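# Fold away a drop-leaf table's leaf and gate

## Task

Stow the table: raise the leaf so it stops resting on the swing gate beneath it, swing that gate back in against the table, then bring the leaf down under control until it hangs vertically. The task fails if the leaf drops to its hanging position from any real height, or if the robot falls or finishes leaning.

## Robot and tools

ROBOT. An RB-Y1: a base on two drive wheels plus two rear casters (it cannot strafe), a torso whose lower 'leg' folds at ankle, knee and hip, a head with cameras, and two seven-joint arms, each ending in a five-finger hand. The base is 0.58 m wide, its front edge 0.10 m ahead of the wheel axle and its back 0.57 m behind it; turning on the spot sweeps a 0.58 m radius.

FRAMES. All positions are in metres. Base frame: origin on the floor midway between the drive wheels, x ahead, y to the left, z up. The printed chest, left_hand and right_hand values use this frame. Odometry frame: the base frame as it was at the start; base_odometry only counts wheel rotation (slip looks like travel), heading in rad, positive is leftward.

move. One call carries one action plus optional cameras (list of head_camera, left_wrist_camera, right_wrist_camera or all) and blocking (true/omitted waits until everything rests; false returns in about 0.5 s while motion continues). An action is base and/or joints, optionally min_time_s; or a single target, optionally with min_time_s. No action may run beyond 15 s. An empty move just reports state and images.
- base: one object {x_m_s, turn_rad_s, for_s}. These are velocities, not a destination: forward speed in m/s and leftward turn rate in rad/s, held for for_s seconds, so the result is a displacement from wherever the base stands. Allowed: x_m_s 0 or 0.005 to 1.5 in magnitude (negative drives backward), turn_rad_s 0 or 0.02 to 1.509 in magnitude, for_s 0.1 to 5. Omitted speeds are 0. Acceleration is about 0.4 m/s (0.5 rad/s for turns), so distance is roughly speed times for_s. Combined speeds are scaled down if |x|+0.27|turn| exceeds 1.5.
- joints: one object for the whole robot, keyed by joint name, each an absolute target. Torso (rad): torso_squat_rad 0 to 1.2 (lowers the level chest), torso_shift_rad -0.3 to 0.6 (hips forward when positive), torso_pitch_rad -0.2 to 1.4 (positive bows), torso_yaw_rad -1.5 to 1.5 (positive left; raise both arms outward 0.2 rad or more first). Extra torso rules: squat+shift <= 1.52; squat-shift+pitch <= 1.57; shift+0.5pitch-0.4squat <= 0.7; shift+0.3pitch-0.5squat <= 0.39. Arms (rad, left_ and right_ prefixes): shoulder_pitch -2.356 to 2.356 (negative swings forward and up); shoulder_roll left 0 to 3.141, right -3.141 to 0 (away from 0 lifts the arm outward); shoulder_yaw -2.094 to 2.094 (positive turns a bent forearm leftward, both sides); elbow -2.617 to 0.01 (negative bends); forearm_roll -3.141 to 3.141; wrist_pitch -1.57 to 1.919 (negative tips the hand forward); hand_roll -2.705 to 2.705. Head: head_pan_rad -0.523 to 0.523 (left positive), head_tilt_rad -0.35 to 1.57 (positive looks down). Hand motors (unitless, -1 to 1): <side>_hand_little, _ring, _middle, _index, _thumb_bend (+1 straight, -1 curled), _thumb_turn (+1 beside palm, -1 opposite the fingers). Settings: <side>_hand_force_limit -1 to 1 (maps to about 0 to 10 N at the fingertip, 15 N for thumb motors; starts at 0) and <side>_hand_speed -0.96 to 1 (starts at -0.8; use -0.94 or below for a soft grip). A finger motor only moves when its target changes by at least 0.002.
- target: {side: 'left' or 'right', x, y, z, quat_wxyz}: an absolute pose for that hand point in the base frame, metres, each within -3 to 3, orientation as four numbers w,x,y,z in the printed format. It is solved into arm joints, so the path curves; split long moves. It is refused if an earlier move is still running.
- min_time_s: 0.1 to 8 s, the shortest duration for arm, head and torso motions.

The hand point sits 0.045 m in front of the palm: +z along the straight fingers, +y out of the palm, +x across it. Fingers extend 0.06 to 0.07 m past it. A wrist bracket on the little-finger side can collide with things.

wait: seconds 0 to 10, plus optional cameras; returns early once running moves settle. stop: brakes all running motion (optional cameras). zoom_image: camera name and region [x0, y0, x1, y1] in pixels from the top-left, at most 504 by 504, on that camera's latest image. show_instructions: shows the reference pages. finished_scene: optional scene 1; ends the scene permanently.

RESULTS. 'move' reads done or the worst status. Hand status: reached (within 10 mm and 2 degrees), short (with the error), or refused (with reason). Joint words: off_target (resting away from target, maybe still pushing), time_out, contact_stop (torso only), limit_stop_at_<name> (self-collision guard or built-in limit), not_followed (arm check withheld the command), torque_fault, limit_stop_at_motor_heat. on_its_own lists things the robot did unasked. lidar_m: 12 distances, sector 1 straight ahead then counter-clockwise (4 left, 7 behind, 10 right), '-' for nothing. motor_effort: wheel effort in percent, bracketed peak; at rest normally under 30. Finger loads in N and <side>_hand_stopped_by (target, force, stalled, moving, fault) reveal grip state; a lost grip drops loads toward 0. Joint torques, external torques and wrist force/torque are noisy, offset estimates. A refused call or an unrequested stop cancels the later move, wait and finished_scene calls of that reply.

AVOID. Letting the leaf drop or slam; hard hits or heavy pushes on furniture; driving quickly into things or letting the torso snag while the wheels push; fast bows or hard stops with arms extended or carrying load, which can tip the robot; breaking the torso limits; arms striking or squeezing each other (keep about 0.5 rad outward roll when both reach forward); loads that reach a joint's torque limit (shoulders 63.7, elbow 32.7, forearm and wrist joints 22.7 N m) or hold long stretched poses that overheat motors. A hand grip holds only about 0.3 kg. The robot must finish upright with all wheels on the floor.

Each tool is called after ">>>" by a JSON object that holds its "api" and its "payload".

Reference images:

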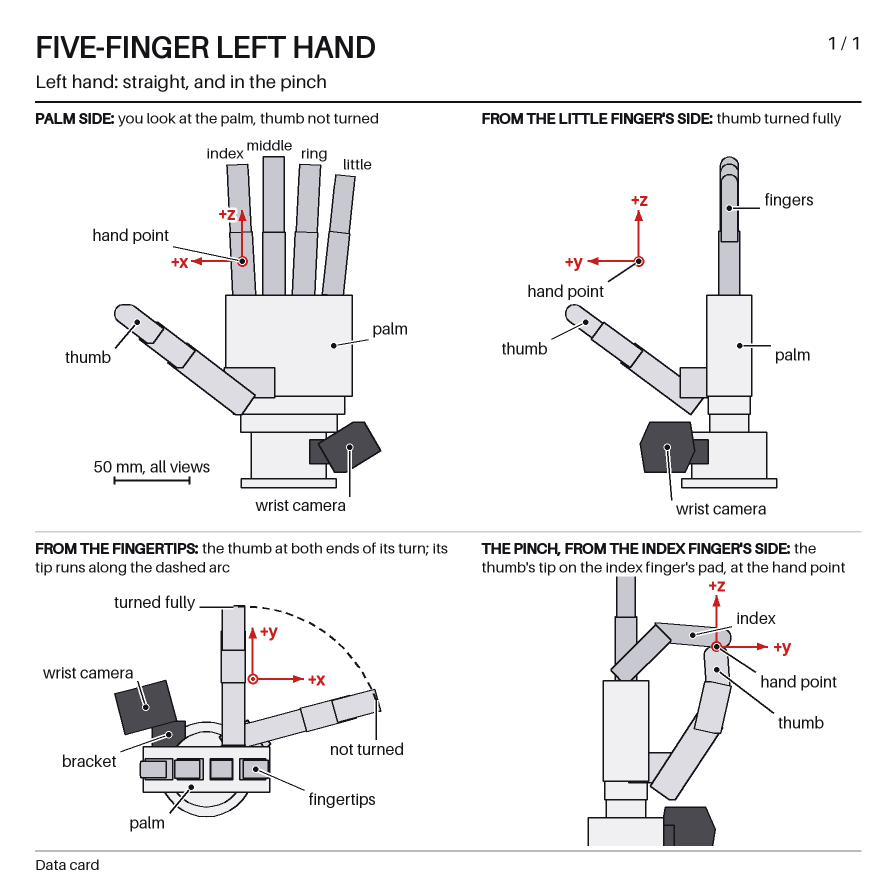

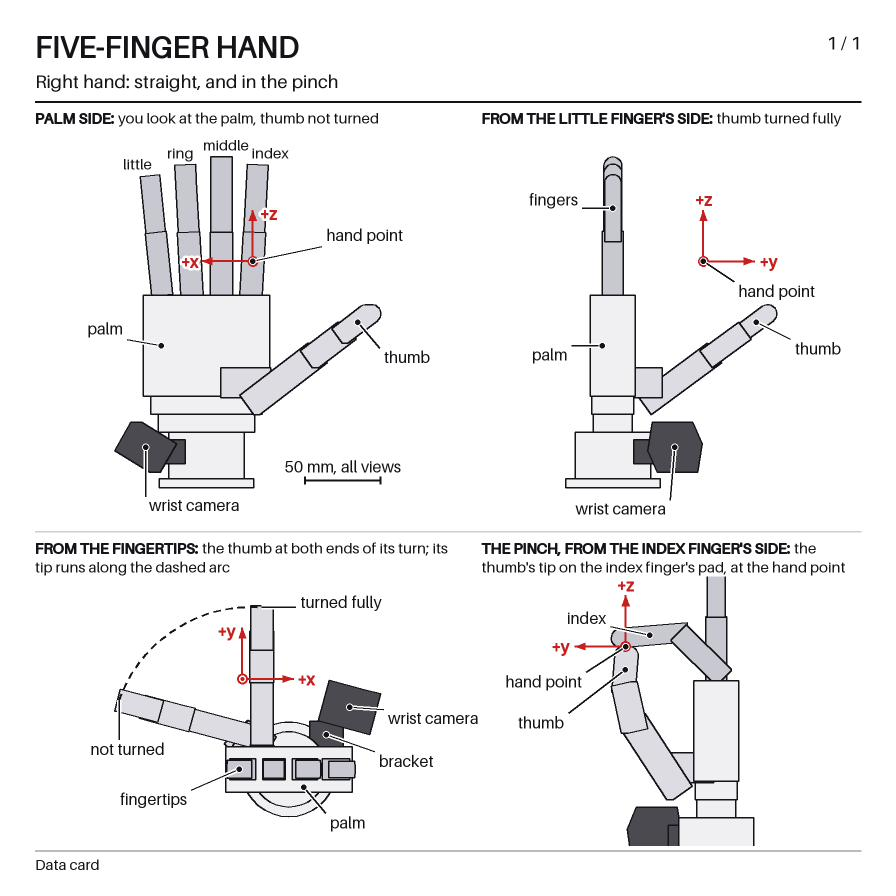

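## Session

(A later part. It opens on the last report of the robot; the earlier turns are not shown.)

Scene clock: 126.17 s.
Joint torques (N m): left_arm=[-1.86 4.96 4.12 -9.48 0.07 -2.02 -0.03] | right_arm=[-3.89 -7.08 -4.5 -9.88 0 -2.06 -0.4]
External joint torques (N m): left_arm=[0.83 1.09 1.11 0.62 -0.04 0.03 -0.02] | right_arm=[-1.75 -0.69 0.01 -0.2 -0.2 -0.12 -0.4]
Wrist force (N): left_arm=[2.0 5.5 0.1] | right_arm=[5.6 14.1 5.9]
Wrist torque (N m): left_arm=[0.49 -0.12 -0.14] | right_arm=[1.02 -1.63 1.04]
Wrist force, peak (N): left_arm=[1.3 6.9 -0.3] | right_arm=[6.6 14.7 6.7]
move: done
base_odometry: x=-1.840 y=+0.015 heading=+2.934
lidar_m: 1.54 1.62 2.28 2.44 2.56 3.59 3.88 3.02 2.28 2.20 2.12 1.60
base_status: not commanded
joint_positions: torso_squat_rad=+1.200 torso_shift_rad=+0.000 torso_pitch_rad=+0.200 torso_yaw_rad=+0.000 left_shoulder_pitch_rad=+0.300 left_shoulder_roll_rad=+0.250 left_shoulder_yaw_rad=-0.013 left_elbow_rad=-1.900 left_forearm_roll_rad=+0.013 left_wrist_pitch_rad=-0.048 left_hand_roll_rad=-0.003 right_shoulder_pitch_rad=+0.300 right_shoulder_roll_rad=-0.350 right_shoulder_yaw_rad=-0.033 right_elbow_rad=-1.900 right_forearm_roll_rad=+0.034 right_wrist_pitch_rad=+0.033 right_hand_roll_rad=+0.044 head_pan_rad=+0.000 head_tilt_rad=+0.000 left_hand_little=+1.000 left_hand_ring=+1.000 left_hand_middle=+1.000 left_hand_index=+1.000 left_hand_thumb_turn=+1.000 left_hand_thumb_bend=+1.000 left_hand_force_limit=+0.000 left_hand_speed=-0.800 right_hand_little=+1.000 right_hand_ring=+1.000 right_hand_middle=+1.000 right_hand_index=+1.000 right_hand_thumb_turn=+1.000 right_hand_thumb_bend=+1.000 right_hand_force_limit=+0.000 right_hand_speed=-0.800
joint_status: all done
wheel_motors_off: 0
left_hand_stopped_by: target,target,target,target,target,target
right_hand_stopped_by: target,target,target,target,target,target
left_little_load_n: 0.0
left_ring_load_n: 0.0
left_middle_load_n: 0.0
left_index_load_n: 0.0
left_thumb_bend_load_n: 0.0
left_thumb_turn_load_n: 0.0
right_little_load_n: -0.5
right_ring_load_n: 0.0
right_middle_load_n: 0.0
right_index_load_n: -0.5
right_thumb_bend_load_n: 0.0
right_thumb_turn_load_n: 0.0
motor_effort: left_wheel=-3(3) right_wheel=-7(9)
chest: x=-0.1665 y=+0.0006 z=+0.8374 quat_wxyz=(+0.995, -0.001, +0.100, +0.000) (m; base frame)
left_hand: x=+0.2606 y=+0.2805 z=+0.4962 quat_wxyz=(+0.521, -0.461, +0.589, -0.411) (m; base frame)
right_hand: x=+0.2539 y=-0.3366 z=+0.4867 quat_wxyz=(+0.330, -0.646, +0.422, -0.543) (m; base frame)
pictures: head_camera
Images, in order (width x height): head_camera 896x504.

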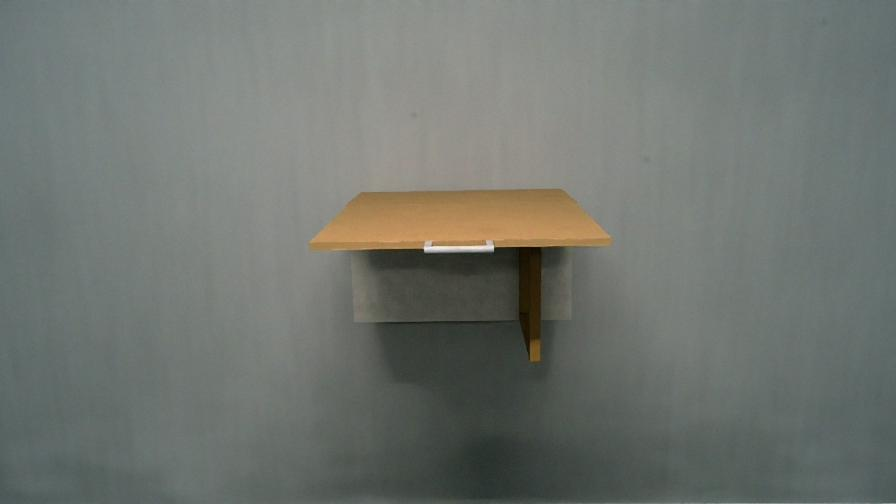

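>>> {"api": "move", "payload": {"base": {"x_m_s": 0.15, "for_s": 3.6}, "joints": {"head_tilt_rad": 0.35}, "cameras": ["head_camera"]}}

Scene clock: 166.47 s.
Joint torques (N m): left_arm=[-1.75 5.03 3.84 -9.53 0.24 -1.98 0] | right_arm=[-2.81 -6.82 -4.97 -9.47 0.13 -2.06 -0.32]
External joint torques (N m): left_arm=[0.93 1.15 0.83 0.57 0.12 0.06 0] | right_arm=[-0.67 -0.42 -0.46 0.22 -0.07 -0.13 -0.33]
Wrist force (N): left_arm=[1.6 5.7 0.2] | right_arm=[5.9 14.6 6.3]
Wrist torque (N m): left_arm=[0.48 -0.06 -0.23] | right_arm=[1.07 -1.65 1.07]
Wrist force, peak (N): left_arm=[2.2 6.8 -0.2] | right_arm=[6.0 14.8 7.0]
move: done
base_odometry: x=-2.369 y=+0.126 heading=+2.933
lidar_m: 1.00 1.06 1.49 2.41 2.53 3.57 4.41 3.07 2.30 2.23 1.40 1.04
base_status: done (sent for 3.6 of 3.6 s)
joint_positions: torso_squat_rad=+1.200 torso_shift_rad=+0.000 torso_pitch_rad=+0.200 torso_yaw_rad=+0.000 left_shoulder_pitch_rad=+0.300 left_shoulder_roll_rad=+0.250 left_shoulder_yaw_rad=-0.013 left_elbow_rad=-1.900 left_forearm_roll_rad=+0.013 left_wrist_pitch_rad=-0.048 left_hand_roll_rad=-0.003 right_shoulder_pitch_rad=+0.300 right_shoulder_roll_rad=-0.350 right_shoulder_yaw_rad=-0.033 right_elbow_rad=-1.900 right_forearm_roll_rad=+0.034 right_wrist_pitch_rad=+0.033 right_hand_roll_rad=+0.044 head_pan_rad=+0.000 head_tilt_rad=+0.350 left_hand_little=+1.000 left_hand_ring=+1.000 left_hand_middle=+1.000 left_hand_index=+1.000 left_hand_thumb_turn=+1.000 left_hand_thumb_bend=+1.000 left_hand_force_limit=+0.000 left_hand_speed=-0.800 right_hand_little=+1.000 right_hand_ring=+1.000 right_hand_middle=+1.000 right_hand_index=+1.000 right_hand_thumb_turn=+1.000 right_hand_thumb_bend=+1.000 right_hand_force_limit=+0.000 right_hand_speed=-0.800
joint_status: all done
wheel_motors_off: 0
left_hand_stopped_by: target,target,target,target,target,target
right_hand_stopped_by: target,target,target,target,target,target
left_little_load_n: -0.5
left_ring_load_n: 0.0
left_middle_load_n: 0.0
left_index_load_n: 0.0
left_thumb_bend_load_n: 0.0
left_thumb_turn_load_n: 0.0
right_little_load_n: 0.5
right_ring_load_n: 0.0
right_middle_load_n: 0.0
right_index_load_n: 0.0
right_thumb_bend_load_n: 0.0
right_thumb_turn_load_n: 0.0
motor_effort: left_wheel=-5(33) right_wheel=+4(22)
chest: x=-0.1665 y=+0.0006 z=+0.8374 quat_wxyz=(+0.995, -0.001, +0.100, +0.000) (m; base frame)
left_hand: x=+0.2606 y=+0.2805 z=+0.4962 quat_wxyz=(+0.521, -0.461, +0.589, -0.411) (m; base frame)
right_hand: x=+0.2540 y=-0.3365 z=+0.4868 quat_wxyz=(+0.330, -0.646, +0.422, -0.543) (m; base frame)
pictures: head_camera
Images, in order (width x height): head_camera 896x504.

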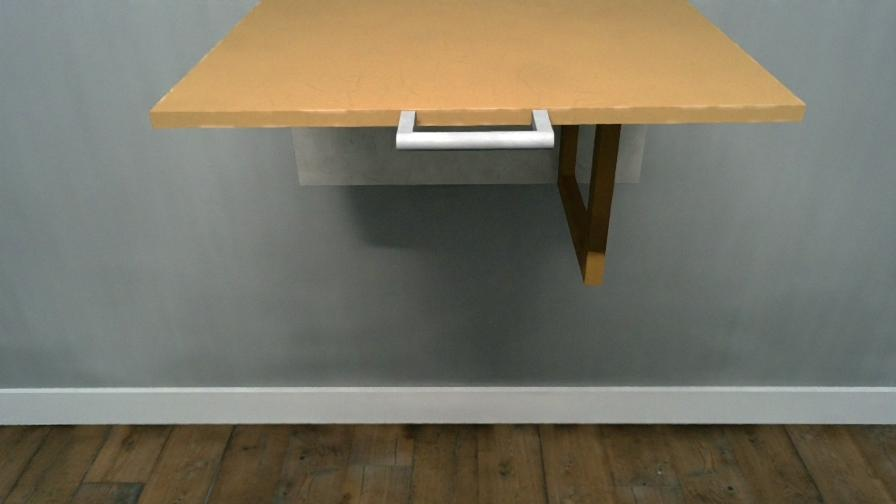

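>>> {"api": "move", "payload": {"joints": {"torso_squat_rad": 1.15, "torso_pitch_rad": 0.4, "head_tilt_rad": 0.45, "left_hand_index": -0.14, "left_hand_middle": -0.14, "left_hand_thumb_turn": -1}, "cameras": ["head_camera"]}}

>>> {"api": "move", "payload": {"base": {"x_m_s": 0.1, "for_s": 1.5}, "cameras": ["head_camera", "left_wrist_camera", "right_wrist_camera"]}}

Scene clock: 210.50 s.
Joint torques (N m): left_arm=[2.08 4.71 3.93 -8.79 0.08 -1.87 -0.03] | right_arm=[1.68 -6.76 -4.26 -8.81 0.08 -1.91 -0.26]
External joint torques (N m): left_arm=[0.84 0.96 1.03 0.53 -0.01 0.09 -0.01] | right_arm=[-0.31 -0.81 0.14 0.07 -0.1 -0.09 -0.27]
Wrist force (N): left_arm=[1.5 5.1 1.0] | right_arm=[6.9 13.7 7.4]
Wrist torque (N m): left_arm=[0.41 -0.05 -0.20] | right_arm=[0.91 -1.86 1.10]
Wrist force, peak (N): left_arm=[1.4 6.9 -0.3] | right_arm=[6.3 14.4 7.9]
move: done
base_odometry: x=-2.369 y=+0.126 heading=+2.933
lidar_m: 1.00 1.05 1.48 2.41 2.53 3.57 4.41 3.08 2.29 2.22 1.40 1.03
base_status: not commanded
joint_positions: torso_squat_rad=+1.150 torso_shift_rad=+0.000 torso_pitch_rad=+0.400 torso_yaw_rad=+0.000 left_shoulder_pitch_rad=+0.300 left_shoulder_roll_rad=+0.250 left_shoulder_yaw_rad=-0.013 left_elbow_rad=-1.900 left_forearm_roll_rad=+0.013 left_wrist_pitch_rad=-0.048 left_hand_roll_rad=-0.003 right_shoulder_pitch_rad=+0.300 right_shoulder_roll_rad=-0.350 right_shoulder_yaw_rad=-0.033 right_elbow_rad=-1.900 right_forearm_roll_rad=+0.034 right_wrist_pitch_rad=+0.033 right_hand_roll_rad=+0.044 head_pan_rad=+0.000 head_tilt_rad=+0.450 left_hand_little=+1.000 left_hand_ring=+1.000 left_hand_middle=-0.140 left_hand_index=-0.140 left_hand_thumb_turn=-1.000 left_hand_thumb_bend=+1.000 left_hand_force_limit=+0.000 left_hand_speed=-0.800 right_hand_little=+1.000 right_hand_ring=+1.000 right_hand_middle=+1.000 right_hand_index=+1.000 right_hand_thumb_turn=+1.000 right_hand_thumb_bend=+1.000 right_hand_force_limit=+0.000 right_hand_speed=-0.800
joint_status: all done
wheel_motors_off: 0
left_hand_stopped_by: target,target,target,target,target,target
right_hand_stopped_by: target,target,target,target,target,target
left_little_load_n: 0.0
left_ring_load_n: -0.5
left_middle_load_n: 0.0
left_index_load_n: 0.0
left_thumb_bend_load_n: 0.0
left_thumb_turn_load_n: 0.0
right_little_load_n: 0.0
right_ring_load_n: 0.0
right_middle_load_n: 0.0
right_index_load_n: 0.0
right_thumb_bend_load_n: 0.0
right_thumb_turn_load_n: 0.0
motor_effort: left_wheel=-5(6) right_wheel=+2(6)
chest: x=-0.1075 y=+0.0006 z=+0.8514 quat_wxyz=(+0.980, -0.001, +0.199, +0.000) (m; base frame)
left_hand: x=+0.2434 y=+0.2805 z=+0.4322 quat_wxyz=(+0.460, -0.500, +0.638, -0.363) (m; base frame)
right_hand: x=+0.2350 y=-0.3366 z=+0.4243 quat_wxyz=(+0.286, -0.697, +0.453, -0.476) (m; base frame)
pictures: head_camera
Images, in order (width x height): head_camera 896x504.

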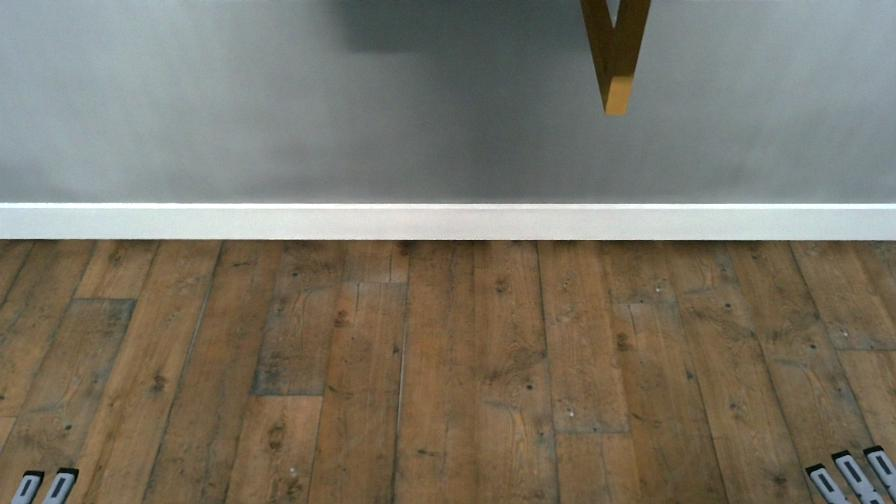

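Scene clock: 212.97 s.
Joint torques (N m): left_arm=[1.71 5.13 3.94 -8.73 0.17 -1.85 -0.09] | right_arm=[1.47 -6.38 -4.62 -8.68 0.22 -1.96 -0.26]
External joint torques (N m): left_arm=[0.47 1.37 1.05 0.58 0.07 0.11 -0.07] | right_arm=[-0.53 -0.42 -0.23 0.21 0.04 -0.14 -0.27]
Wrist force (N): left_arm=[2.1 5.4 0.4] | right_arm=[6.4 13.3 7.9]
Wrist torque (N m): left_arm=[0.49 -0.15 -0.16] | right_arm=[0.76 -1.81 1.08]
Wrist force, peak (N): left_arm=[1.5 6.5 2.1] | right_arm=[6.7 14.3 7.9]
move: done
base_odometry: x=-2.515 y=+0.157 heading=+2.933
lidar_m: 0.85 0.90 1.26 2.40 2.53 3.55 4.56 3.07 2.30 2.23 1.16 0.89
base_status: done (sent for 1.5 of 1.5 s)
joint_positions: torso_squat_rad=+1.150 torso_shift_rad=+0.000 torso_pitch_rad=+0.400 torso_yaw_rad=+0.000 left_shoulder_pitch_rad=+0.300 left_shoulder_roll_rad=+0.250 left_shoulder_yaw_rad=-0.013 left_elbow_rad=-1.900 left_forearm_roll_rad=+0.013 left_wrist_pitch_rad=-0.048 left_hand_roll_rad=-0.003 right_shoulder_pitch_rad=+0.300 right_shoulder_roll_rad=-0.350 right_shoulder_yaw_rad=-0.033 right_elbow_rad=-1.900 right_forearm_roll_rad=+0.034 right_wrist_pitch_rad=+0.033 right_hand_roll_rad=+0.044 head_pan_rad=+0.000 head_tilt_rad=+0.450 left_hand_little=+1.000 left_hand_ring=+1.000 left_hand_middle=-0.140 left_hand_index=-0.140 left_hand_thumb_turn=-1.000 left_hand_thumb_bend=+1.000 left_hand_force_limit=+0.000 left_hand_speed=-0.800 right_hand_little=+1.000 right_hand_ring=+1.000 right_hand_middle=+1.000 right_hand_index=+1.000 right_hand_thumb_turn=+1.000 right_hand_thumb_bend=+1.000 right_hand_force_limit=+0.000 right_hand_speed=-0.800
joint_status: not commanded
wheel_motors_off: 0
left_hand_stopped_by: target,target,target,target,target,target
right_hand_stopped_by: target,target,target,target,target,target
left_little_load_n: 0.0
left_ring_load_n: 0.0
left_middle_load_n: 0.0
left_index_load_n: 0.0
left_thumb_bend_load_n: 0.0
left_thumb_turn_load_n: 0.0
right_little_load_n: 0.0
right_ring_load_n: 0.0
right_middle_load_n: 0.0
right_index_load_n: 0.0
right_thumb_bend_load_n: 0.0
right_thumb_turn_load_n: -0.5
motor_effort: left_wheel=-4(19) right_wheel=+2(23)
chest: x=-0.1075 y=+0.0006 z=+0.8515 quat_wxyz=(+0.980, -0.001, +0.199, +0.000) (m; base frame)
left_hand: x=+0.2433 y=+0.2805 z=+0.4322 quat_wxyz=(+0.460, -0.500, +0.638, -0.363) (m; base frame)
right_hand: x=+0.2350 y=-0.3366 z=+0.4243 quat_wxyz=(+0.286, -0.697, +0.453, -0.476) (m; base frame)
pictures: head_camera, left_wrist_camera, right_wrist_camera
Images, in order (width x height): head_camera 896x504, left_wrist_camera 504x504, right_wrist_camera 504x504.

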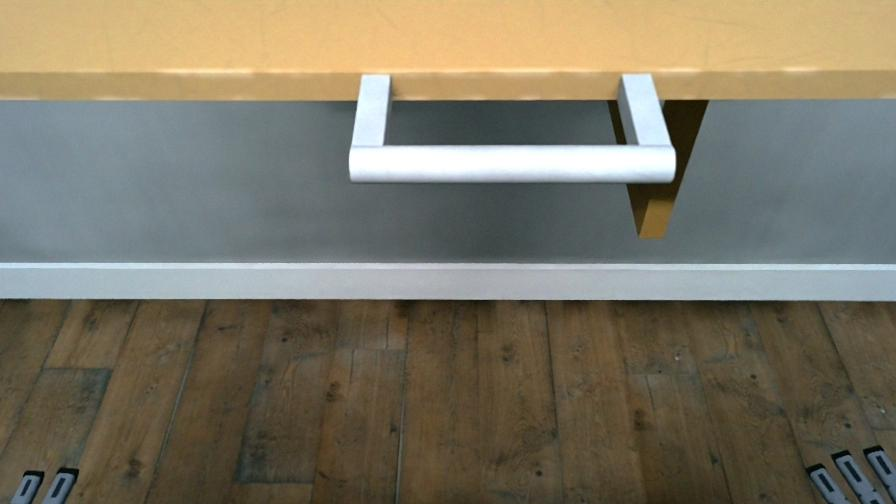

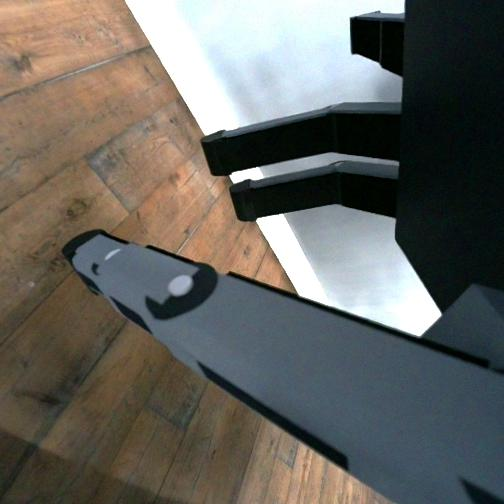

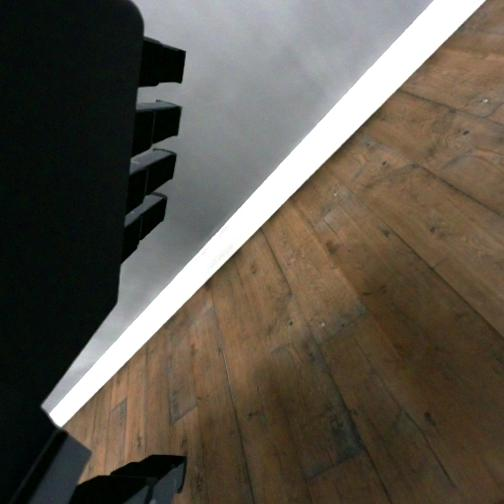

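>>> {"api": "move", "payload": {"target": {"side": "left", "x": 0.2, "y": 0.08, "z": 0.68, "quat_wxyz": [0.5, 0.5, 0.5, 0.5]}, "min_time_s": 3, "cameras": ["head_camera", "left_wrist_camera"]}}

Scene clock: 223.67 s.
Joint torques (N m): left_arm=[1.85 4.88 3.99 -8.87 0.14 -1.96 -0.05] | right_arm=[1.47 -6.58 -4.44 -8.72 0.18 -1.98 -0.22]
External joint torques (N m): left_arm=[0.61 1.13 1.1 0.44 0.04 0 -0.03] | right_arm=[-0.53 -0.62 -0.05 0.17 -0.01 -0.17 -0.22]
Wrist force (N): left_arm=[2.4 5.1 1.4] | right_arm=[6.6 13.9 7.7]
Wrist torque (N m): left_arm=[0.36 -0.20 -0.14] | right_arm=[0.92 -1.84 1.09]
Wrist force, peak (N): left_arm=[1.3 6.4 1.8] | right_arm=[6.7 14.2 7.9]
move: refused
base_odometry: x=-2.515 y=+0.157 heading=+2.933
lidar_m: 0.85 0.90 1.27 2.40 2.52 3.55 4.57 3.09 2.31 2.22 1.18 0.88
base_status: not commanded
joint_positions: torso_squat_rad=+1.150 torso_shift_rad=+0.000 torso_pitch_rad=+0.400 torso_yaw_rad=+0.000 left_shoulder_pitch_rad=+0.300 left_shoulder_roll_rad=+0.250 left_shoulder_yaw_rad=-0.013 left_elbow_rad=-1.900 left_forearm_roll_rad=+0.013 left_wrist_pitch_rad=-0.048 left_hand_roll_rad=-0.003 right_shoulder_pitch_rad=+0.300 right_shoulder_roll_rad=-0.350 right_shoulder_yaw_rad=-0.033 right_elbow_rad=-1.900 right_forearm_roll_rad=+0.034 right_wrist_pitch_rad=+0.033 right_hand_roll_rad=+0.044 head_pan_rad=+0.000 head_tilt_rad=+0.450 left_hand_little=+1.000 left_hand_ring=+1.000 left_hand_middle=-0.140 left_hand_index=-0.140 left_hand_thumb_turn=-1.000 left_hand_thumb_bend=+1.000 left_hand_force_limit=+0.000 left_hand_speed=-0.800 right_hand_little=+1.000 right_hand_ring=+1.000 right_hand_middle=+1.000 right_hand_index=+1.000 right_hand_thumb_turn=+1.000 right_hand_thumb_bend=+1.000 right_hand_force_limit=+0.000 right_hand_speed=-0.800
joint_status: not commanded
wheel_motors_off: 0
left_hand_stopped_by: target,target,target,target,target,target
right_hand_stopped_by: target,target,target,target,target,target
left_little_load_n: 0.0
left_ring_load_n: 0.0
left_middle_load_n: 0.0
left_index_load_n: 0.0
left_thumb_bend_load_n: 0.0
left_thumb_turn_load_n: 0.0
right_little_load_n: 0.0
right_ring_load_n: 0.0
right_middle_load_n: 0.0
right_index_load_n: 0.0
right_thumb_bend_load_n: 0.0
right_thumb_turn_load_n: 0.0
motor_effort: left_wheel=-5(5) right_wheel=+2(2)
chest: x=-0.1075 y=+0.0006 z=+0.8515 quat_wxyz=(+0.980, -0.001, +0.199, +0.000) (m; base frame)
left_hand: x=+0.2433 y=+0.2805 z=+0.4322 quat_wxyz=(+0.460, -0.500, +0.638, -0.363) (m; base frame)
left_hand_status: refused: the posture found for that pose touches the torso. Nothing moved. The solve starts from where the arm stands: from another posture it may find a clear one.
right_hand: x=+0.2350 y=-0.3366 z=+0.4243 quat_wxyz=(+0.286, -0.697, +0.453, -0.476) (m; base frame)
pictures: head_camera, left_wrist_camera
Images, in order (width x height): head_camera 896x504, left_wrist_camera 504x504.

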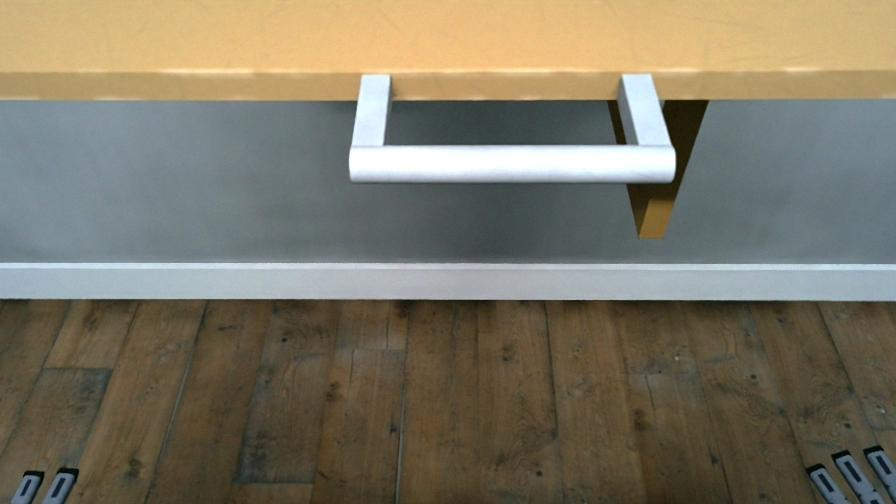

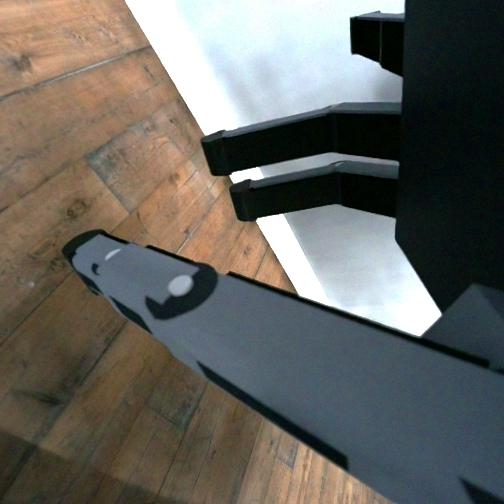

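>>> {"api": "move", "payload": {"joints": {"torso_yaw_rad": 0.6, "head_pan_rad": -0.5, "left_shoulder_roll_rad": 0.4}, "cameras": ["head_camera"]}}

>>> {"api": "move", "payload": {"target": {"side": "left", "x": 0.2, "y": 0.08, "z": 0.68, "quat_wxyz": [0.5, 0.5, 0.5, 0.5]}, "min_time_s": 3, "cameras": ["head_camera", "left_wrist_camera"]}}

Scene clock: 229.23 s.
Joint torques (N m): left_arm=[1.34 9.08 7.96 -7.45 0.17 -1.62 -0.01] | right_arm=[-0.24 -3.34 -2.2 -9.63 0.08 -2.1 -0.27]
External joint torques (N m): left_arm=[0.79 0.41 1.26 0.54 0.03 0.07 0.02] | right_arm=[-0.4 -0.81 -0.38 0.16 -0.12 -0.1 -0.27]
Wrist force (N): left_arm=[4.0 4.8 1.2] | right_arm=[7.1 13.9 7.7]
Wrist torque (N m): left_arm=[0.40 -0.32 -0.08] | right_arm=[0.86 -1.84 1.13]
Wrist force, peak (N): left_arm=[3.5 6.0 0.9] | right_arm=[7.7 14.3 7.8]
move: done
base_odometry: x=-2.515 y=+0.157 heading=+2.933
lidar_m: 0.86 0.91 1.26 2.41 2.54 3.56 4.55 3.08 2.29 2.23 1.21 0.87
base_status: not commanded
joint_positions: torso_squat_rad=+1.150 torso_shift_rad=+0.000 torso_pitch_rad=+0.400 torso_yaw_rad=+0.600 left_shoulder_pitch_rad=+0.300 left_shoulder_roll_rad=+0.400 left_shoulder_yaw_rad=-0.013 left_elbow_rad=-1.900 left_forearm_roll_rad=+0.013 left_wrist_pitch_rad=-0.048 left_hand_roll_rad=-0.003 right_shoulder_pitch_rad=+0.300 right_shoulder_roll_rad=-0.350 right_shoulder_yaw_rad=-0.033 right_elbow_rad=-1.900 right_forearm_roll_rad=+0.034 right_wrist_pitch_rad=+0.033 right_hand_roll_rad=+0.044 head_pan_rad=-0.500 head_tilt_rad=+0.450 left_hand_little=+1.000 left_hand_ring=+1.000 left_hand_middle=-0.140 left_hand_index=-0.140 left_hand_thumb_turn=-1.000 left_hand_thumb_bend=+1.000 left_hand_force_limit=+0.000 left_hand_speed=-0.800 right_hand_little=+1.000 right_hand_ring=+1.000 right_hand_middle=+1.000 right_hand_index=+1.000 right_hand_thumb_turn=+1.000 right_hand_thumb_bend=+1.000 right_hand_force_limit=+0.000 right_hand_speed=-0.800
joint_status: all done
wheel_motors_off: 0
left_hand_stopped_by: target,target,target,target,target,target
right_hand_stopped_by: target,target,target,target,target,target
left_little_load_n: 0.0
left_ring_load_n: 0.0
left_middle_load_n: 0.0
left_index_load_n: 0.0
left_thumb_bend_load_n: 0.0
left_thumb_turn_load_n: 0.0
right_little_load_n: 0.5
right_ring_load_n: 0.0
right_middle_load_n: 0.0
right_index_load_n: 0.0
right_thumb_bend_load_n: 0.0
right_thumb_turn_load_n: -0.5
motor_effort: left_wheel=-4(5) right_wheel=+2(3)
chest: x=-0.1075 y=+0.0006 z=+0.8515 quat_wxyz=(+0.936, +0.058, +0.190, +0.290) (m; base frame)
left_hand: x=+0.0050 y=+0.5273 z=+0.5360 quat_wxyz=(+0.589, -0.558, +0.572, -0.121) (m; base frame)
right_hand: x=+0.3325 y=-0.0056 z=+0.3826 quat_wxyz=(+0.483, -0.756, +0.298, -0.325) (m; base frame)
pictures: head_camera
Images, in order (width x height): head_camera 896x504.

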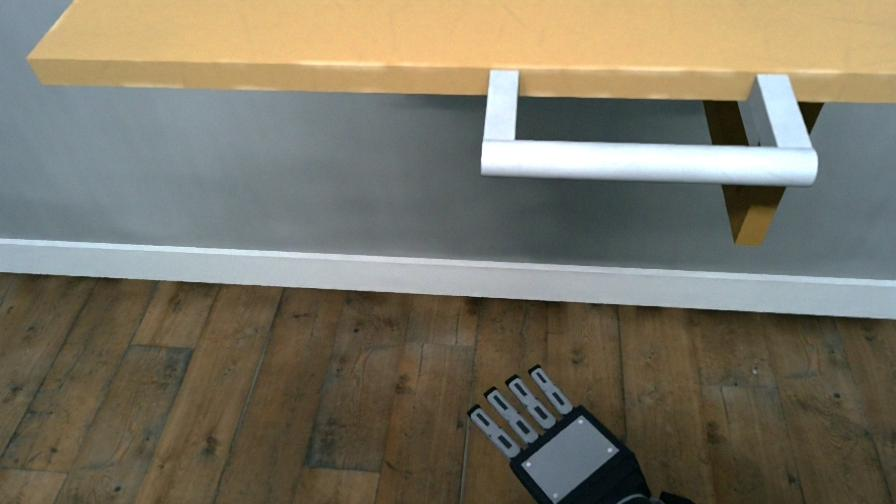

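Scene clock: 229.53 s.
Joint torques (N m): left_arm=[1.27 9.1 7.74 -7.37 0.23 -1.65 -0.02] | right_arm=[-0.09 -3.06 -1.92 -9.69 0.21 -2.04 -0.21]
External joint torques (N m): left_arm=[0.72 0.43 1.05 0.62 0.09 0.04 0.01] | right_arm=[-0.26 -0.53 -0.1 0.1 0.01 -0.04 -0.21]
Wrist force (N): left_arm=[2.8 4.9 1.4] | right_arm=[7.5 14.0 7.0]
Wrist torque (N m): left_arm=[0.42 -0.08 -0.16] | right_arm=[0.92 -1.88 1.16]
Wrist force, peak (N): left_arm=[3.3 5.7 1.5] | right_arm=[7.4 14.5 7.9]
move: refused
base_odometry: x=-2.515 y=+0.157 heading=+2.933
lidar_m: 0.85 0.89 1.26 2.41 2.52 3.55 4.56 3.08 2.29 2.23 1.19 0.88
base_status: not commanded
joint_positions: torso_squat_rad=+1.150 torso_shift_rad=+0.000 torso_pitch_rad=+0.400 torso_yaw_rad=+0.600 left_shoulder_pitch_rad=+0.300 left_shoulder_roll_rad=+0.400 left_shoulder_yaw_rad=-0.013 left_elbow_rad=-1.900 left_forearm_roll_rad=+0.013 left_wrist_pitch_rad=-0.048 left_hand_roll_rad=-0.003 right_shoulder_pitch_rad=+0.300 right_shoulder_roll_rad=-0.350 right_shoulder_yaw_rad=-0.033 right_elbow_rad=-1.900 right_forearm_roll_rad=+0.034 right_wrist_pitch_rad=+0.033 right_hand_roll_rad=+0.044 head_pan_rad=-0.500 head_tilt_rad=+0.450 left_hand_little=+1.000 left_hand_ring=+1.000 left_hand_middle=-0.140 left_hand_index=-0.140 left_hand_thumb_turn=-1.000 left_hand_thumb_bend=+1.000 left_hand_force_limit=+0.000 left_hand_speed=-0.800 right_hand_little=+1.000 right_hand_ring=+1.000 right_hand_middle=+1.000 right_hand_index=+1.000 right_hand_thumb_turn=+1.000 right_hand_thumb_bend=+1.000 right_hand_force_limit=+0.000 right_hand_speed=-0.800
joint_status: not commanded
wheel_motors_off: 0
left_hand_stopped_by: target,target,target,target,target,target
right_hand_stopped_by: target,target,target,target,target,target
left_little_load_n: 0.0
left_ring_load_n: 0.0
left_middle_load_n: 0.0
left_index_load_n: 0.0
left_thumb_bend_load_n: 0.0
left_thumb_turn_load_n: 0.0
right_little_load_n: 0.0
right_ring_load_n: 0.0
right_middle_load_n: 0.0
right_index_load_n: 0.0
right_thumb_bend_load_n: 0.0
right_thumb_turn_load_n: -0.5
motor_effort: left_wheel=-4(5) right_wheel=+2(3)
chest: x=-0.1075 y=+0.0006 z=+0.8515 quat_wxyz=(+0.936, +0.058, +0.190, +0.290) (m; base frame)
left_hand: x=+0.0050 y=+0.5273 z=+0.5360 quat_wxyz=(+0.589, -0.558, +0.572, -0.121) (m; base frame)
left_hand_status: refused: the posture found for that pose touches the torso. Nothing moved. The solve starts from where the arm stands: from another posture it may find a clear one.
right_hand: x=+0.3325 y=-0.0056 z=+0.3826 quat_wxyz=(+0.483, -0.756, +0.298, -0.325) (m; base frame)
pictures: head_camera, left_wrist_camera
Images, in order (width x height): head_camera 896x504, left_wrist_camera 504x504.

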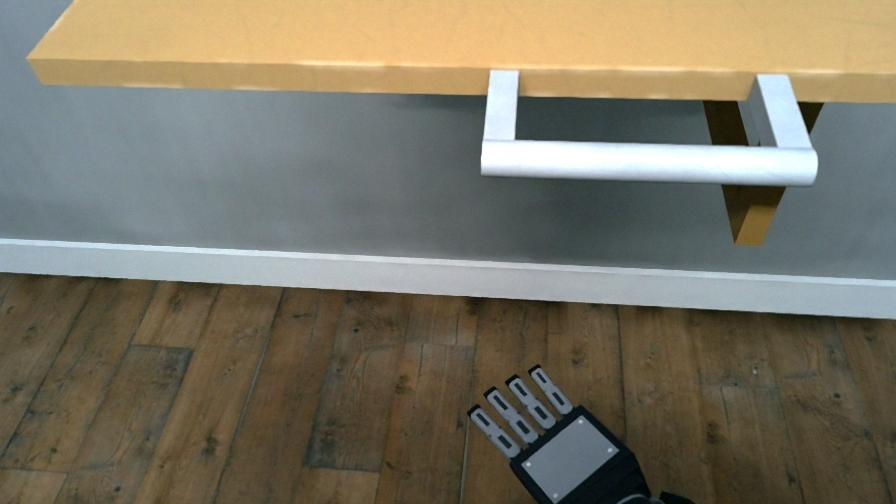

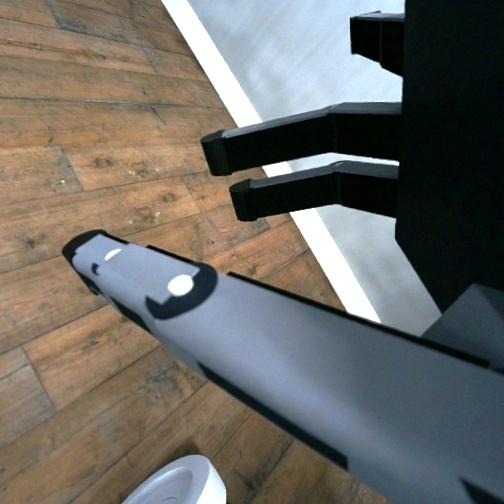

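>>> {"api": "move", "payload": {"joints": {"left_forearm_roll_rad": 1.6, "left_hand_roll_rad": 1.3, "left_shoulder_pitch_rad": 0.6, "left_shoulder_roll_rad": 0.4}, "min_time_s": 2.5, "cameras": []}}

>>> {"api": "move", "payload": {"target": {"side": "left", "x": 0.2, "y": 0.08, "z": 0.68, "quat_wxyz": [0.5, 0.5, 0.5, 0.5]}, "min_time_s": 3, "cameras": ["head_camera", "left_wrist_camera"]}}

Scene clock: 240.13 s.
Joint torques (N m): left_arm=[6.76 9 7.68 -5.88 0.2 -1.23 0.01] | right_arm=[-0.06 -2.82 -2.24 -9.65 0.14 -2.11 -0.26]
External joint torques (N m): left_arm=[1.23 0.34 0.94 0.5 0.26 -0.06 -0.02] | right_arm=[-0.23 -0.29 -0.42 0.14 -0.05 -0.11 -0.26]
Wrist force (N): left_arm=[-3.8 -1.8 1.0] | right_arm=[7.8 14.6 6.8]
Wrist torque (N m): left_arm=[-0.01 0.23 -0.32] | right_arm=[1.02 -1.97 1.19]
Wrist force, peak (N): left_arm=[4.2 5.0 1.2] | right_arm=[7.5 14.4 8.1]
move: done
base_odometry: x=-2.515 y=+0.157 heading=+2.933
lidar_m: 0.86 0.90 1.27 2.41 2.53 3.54 4.58 3.09 2.29 2.23 1.20 0.89
base_status: not commanded
joint_positions: torso_squat_rad=+1.150 torso_shift_rad=+0.000 torso_pitch_rad=+0.400 torso_yaw_rad=+0.600 left_shoulder_pitch_rad=+0.600 left_shoulder_roll_rad=+0.400 left_shoulder_yaw_rad=-0.013 left_elbow_rad=-1.900 left_forearm_roll_rad=+1.600 left_wrist_pitch_rad=-0.048 left_hand_roll_rad=+1.300 right_shoulder_pitch_rad=+0.300 right_shoulder_roll_rad=-0.350 right_shoulder_yaw_rad=-0.033 right_elbow_rad=-1.900 right_forearm_roll_rad=+0.034 right_wrist_pitch_rad=+0.033 right_hand_roll_rad=+0.044 head_pan_rad=-0.500 head_tilt_rad=+0.450 left_hand_little=+1.000 left_hand_ring=+1.000 left_hand_middle=-0.140 left_hand_index=-0.140 left_hand_thumb_turn=-1.000 left_hand_thumb_bend=+1.000 left_hand_force_limit=+0.000 left_hand_speed=-0.800 right_hand_little=+1.000 right_hand_ring=+1.000 right_hand_middle=+1.000 right_hand_index=+1.000 right_hand_thumb_turn=+1.000 right_hand_thumb_bend=+1.000 right_hand_force_limit=+0.000 right_hand_speed=-0.800
joint_status: all done
wheel_motors_off: 0
left_hand_stopped_by: target,target,target,target,target,target
right_hand_stopped_by: target,target,target,target,target,target
left_little_load_n: 0.0
left_ring_load_n: 0.0
left_middle_load_n: 0.0
left_index_load_n: 0.0
left_thumb_bend_load_n: 0.0
left_thumb_turn_load_n: 0.0
right_little_load_n: 0.0
right_ring_load_n: 0.0
right_middle_load_n: 0.0
right_index_load_n: 0.0
right_thumb_bend_load_n: 0.0
right_thumb_turn_load_n: 0.0
motor_effort: left_wheel=-4(5) right_wheel=+1(4)
chest: x=-0.1075 y=+0.0006 z=+0.8515 quat_wxyz=(+0.936, +0.058, +0.190, +0.290) (m; base frame)
left_hand: x=-0.0939 y=+0.5229 z=+0.5808 quat_wxyz=(+0.052, -0.651, -0.576, -0.491) (m; base frame)
right_hand: x=+0.3325 y=-0.0056 z=+0.3826 quat_wxyz=(+0.483, -0.756, +0.298, -0.325) (m; base frame)
pictures: none
No camera images: "cameras" was empty.

Scene clock: 240.43 s.
Joint torques (N m): left_arm=[6.81 8.91 7.71 -6.01 0.02 -1.31 -0.02] | right_arm=[-0.07 -3.01 -2.31 -9.68 0.1 -2.09 -0.23]
External joint torques (N m): left_arm=[1.28 0.24 0.96 0.37 0.08 -0.13 -0.05] | right_arm=[-0.23 -0.48 -0.49 0.11 -0.1 -0.09 -0.23]
Wrist force (N): left_arm=[-4.3 -2.1 1.7] | right_arm=[7.2 14.5 7.5]
Wrist torque (N m): left_arm=[-0.08 0.30 -0.28] | right_arm=[0.97 -1.82 1.16]
Wrist force, peak (N): left_arm=[-3.6 -2.3 2.9] | right_arm=[7.3 14.8 7.5]
move: refused
base_odometry: x=-2.515 y=+0.157 heading=+2.933
lidar_m: 0.85 0.90 1.26 2.40 2.54 3.54 4.57 3.07 2.30 2.24 1.19 0.87
base_status: not commanded
joint_positions: torso_squat_rad=+1.150 torso_shift_rad=+0.000 torso_pitch_rad=+0.400 torso_yaw_rad=+0.600 left_shoulder_pitch_rad=+0.600 left_shoulder_roll_rad=+0.400 left_shoulder_yaw_rad=-0.013 left_elbow_rad=-1.900 left_forearm_roll_rad=+1.600 left_wrist_pitch_rad=-0.048 left_hand_roll_rad=+1.300 right_shoulder_pitch_rad=+0.300 right_shoulder_roll_rad=-0.350 right_shoulder_yaw_rad=-0.033 right_elbow_rad=-1.900 right_forearm_roll_rad=+0.034 right_wrist_pitch_rad=+0.033 right_hand_roll_rad=+0.044 head_pan_rad=-0.500 head_tilt_rad=+0.450 left_hand_little=+1.000 left_hand_ring=+1.000 left_hand_middle=-0.140 left_hand_index=-0.140 left_hand_thumb_turn=-1.000 left_hand_thumb_bend=+1.000 left_hand_force_limit=+0.000 left_hand_speed=-0.800 right_hand_little=+1.000 right_hand_ring=+1.000 right_hand_middle=+1.000 right_hand_index=+1.000 right_hand_thumb_turn=+1.000 right_hand_thumb_bend=+1.000 right_hand_force_limit=+0.000 right_hand_speed=-0.800
joint_status: not commanded
wheel_motors_off: 0
left_hand_stopped_by: target,target,target,target,target,target
right_hand_stopped_by: target,target,target,target,target,target
left_little_load_n: -0.5
left_ring_load_n: 0.0
left_middle_load_n: 0.0
left_index_load_n: 0.0
left_thumb_bend_load_n: 0.0
left_thumb_turn_load_n: 0.0
right_little_load_n: 0.0
right_ring_load_n: -0.5
right_middle_load_n: 0.0
right_index_load_n: 0.0
right_thumb_bend_load_n: 0.0
right_thumb_turn_load_n: -0.5
motor_effort: left_wheel=-4(5) right_wheel=+1(3)
chest: x=-0.1075 y=+0.0006 z=+0.8515 quat_wxyz=(+0.936, +0.058, +0.190, +0.290) (m; base frame)
left_hand: x=-0.0939 y=+0.5229 z=+0.5808 quat_wxyz=(+0.052, -0.651, -0.576, -0.491) (m; base frame)
left_hand_status: refused: the posture found for that pose touches the torso. Nothing moved. The solve starts from where the arm stands: from another posture it may find a clear one.
right_hand: x=+0.3325 y=-0.0056 z=+0.3826 quat_wxyz=(+0.483, -0.756, +0.298, -0.325) (m; base frame)
pictures: head_camera, left_wrist_camera
Images, in order (width x height): head_camera 896x504, left_wrist_camera 504x504.

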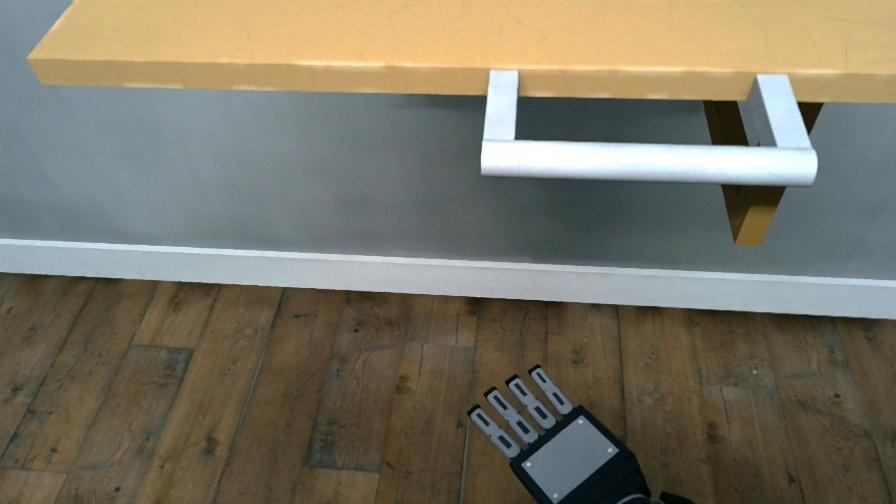

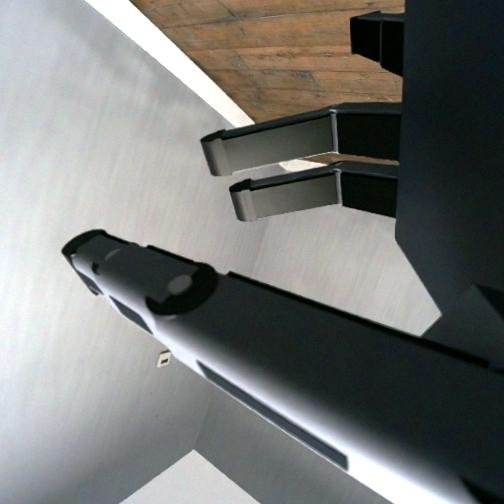

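>>> {"api": "move", "payload": {"target": {"side": "left", "x": 0.26, "y": 0.2, "z": 0.72, "quat_wxyz": [0.5, 0.5, 0.5, 0.5]}, "min_time_s": 3, "cameras": ["head_camera", "left_wrist_camera"]}}

Scene clock: 274.27 s.
Joint torques (N m): left_arm=[-4.62 -3.54 -0.59 -10.36 0.12 1.42 -0.05] | right_arm=[-0.09 -3.21 -1.94 -9.44 0.15 -2.21 -0.24]
External joint torques (N m): left_arm=[-0.98 -0.68 -0.47 0.35 0.22 0.19 -0.06] | right_arm=[-0.26 -0.68 -0.13 0.35 -0.04 -0.21 -0.24]
Wrist force (N): left_arm=[-0.3 -5.0 -0.9] | right_arm=[7.2 14.3 7.1]
Wrist torque (N m): left_arm=[-0.13 -0.07 -0.07] | right_arm=[0.96 -1.81 1.12]
Wrist force, peak (N): left_arm=[-0.1 -6.1 -0.3] | right_arm=[7.7 14.8 7.7]
move: short
base_odometry: x=-2.515 y=+0.157 heading=+2.933
lidar_m: 0.86 0.89 1.27 2.41 2.54 3.56 4.56 3.09 2.31 2.23 1.18 0.89
base_status: not commanded
joint_positions: torso_squat_rad=+1.150 torso_shift_rad=+0.000 torso_pitch_rad=+0.400 torso_yaw_rad=+0.600 left_shoulder_pitch_rad=+0.020 left_shoulder_roll_rad=+0.000 left_shoulder_yaw_rad=-0.625 left_elbow_rad=-1.951 left_forearm_roll_rad=+2.175 left_wrist_pitch_rad=+0.008 left_hand_roll_rad=+0.948 right_shoulder_pitch_rad=+0.300 right_shoulder_roll_rad=-0.350 right_shoulder_yaw_rad=-0.033 right_elbow_rad=-1.900 right_forearm_roll_rad=+0.034 right_wrist_pitch_rad=+0.033 right_hand_roll_rad=+0.044 head_pan_rad=-0.500 head_tilt_rad=+0.450 left_hand_little=+1.000 left_hand_ring=+1.000 left_hand_middle=-0.140 left_hand_index=-0.140 left_hand_thumb_turn=-1.000 left_hand_thumb_bend=+1.000 left_hand_force_limit=+0.000 left_hand_speed=-0.800 right_hand_little=+1.000 right_hand_ring=+1.000 right_hand_middle=+1.000 right_hand_index=+1.000 right_hand_thumb_turn=+1.000 right_hand_thumb_bend=+1.000 right_hand_force_limit=+0.000 right_hand_speed=-0.800
joint_status: all done
wheel_motors_off: 0
left_hand_stopped_by: target,target,target,target,target,target
right_hand_stopped_by: target,target,target,target,target,target
left_little_load_n: 0.0
left_ring_load_n: 0.0
left_middle_load_n: 0.0
left_index_load_n: 0.0
left_thumb_bend_load_n: 0.0
left_thumb_turn_load_n: 0.0
right_little_load_n: 0.0
right_ring_load_n: 0.0
right_middle_load_n: 0.0
right_index_load_n: 0.0
right_thumb_bend_load_n: 0.0
right_thumb_turn_load_n: -0.5
motor_effort: left_wheel=-4(5) right_wheel=+2(4)
chest: x=-0.1075 y=+0.0006 z=+0.8515 quat_wxyz=(+0.936, +0.058, +0.190, +0.290) (m; base frame)
left_hand: x=+0.2598 y=+0.2003 z=+0.7201 quat_wxyz=(-0.497, -0.512, -0.503, -0.488) (m; base frame)
left_hand_status: short (checked arc, as near as the solve gets, planned for 3.0 s): 0 mm and 2.1 deg off. The place is met; only the turn is off.
right_hand: x=+0.3325 y=-0.0056 z=+0.3826 quat_wxyz=(+0.483, -0.756, +0.298, -0.325) (m; base frame)
pictures: head_camera, left_wrist_camera
Images, in order (width x height): head_camera 896x504, left_wrist_camera 504x504.

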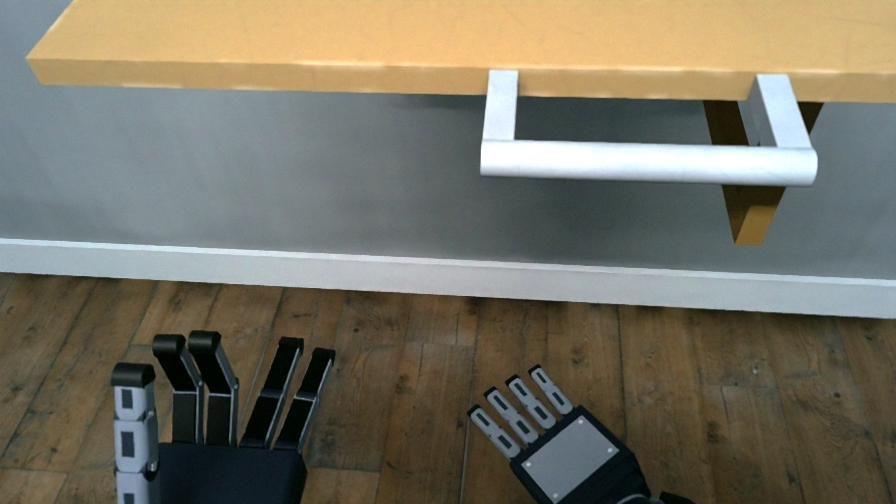

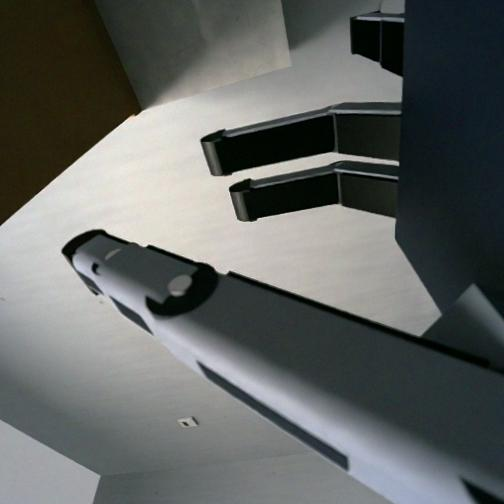

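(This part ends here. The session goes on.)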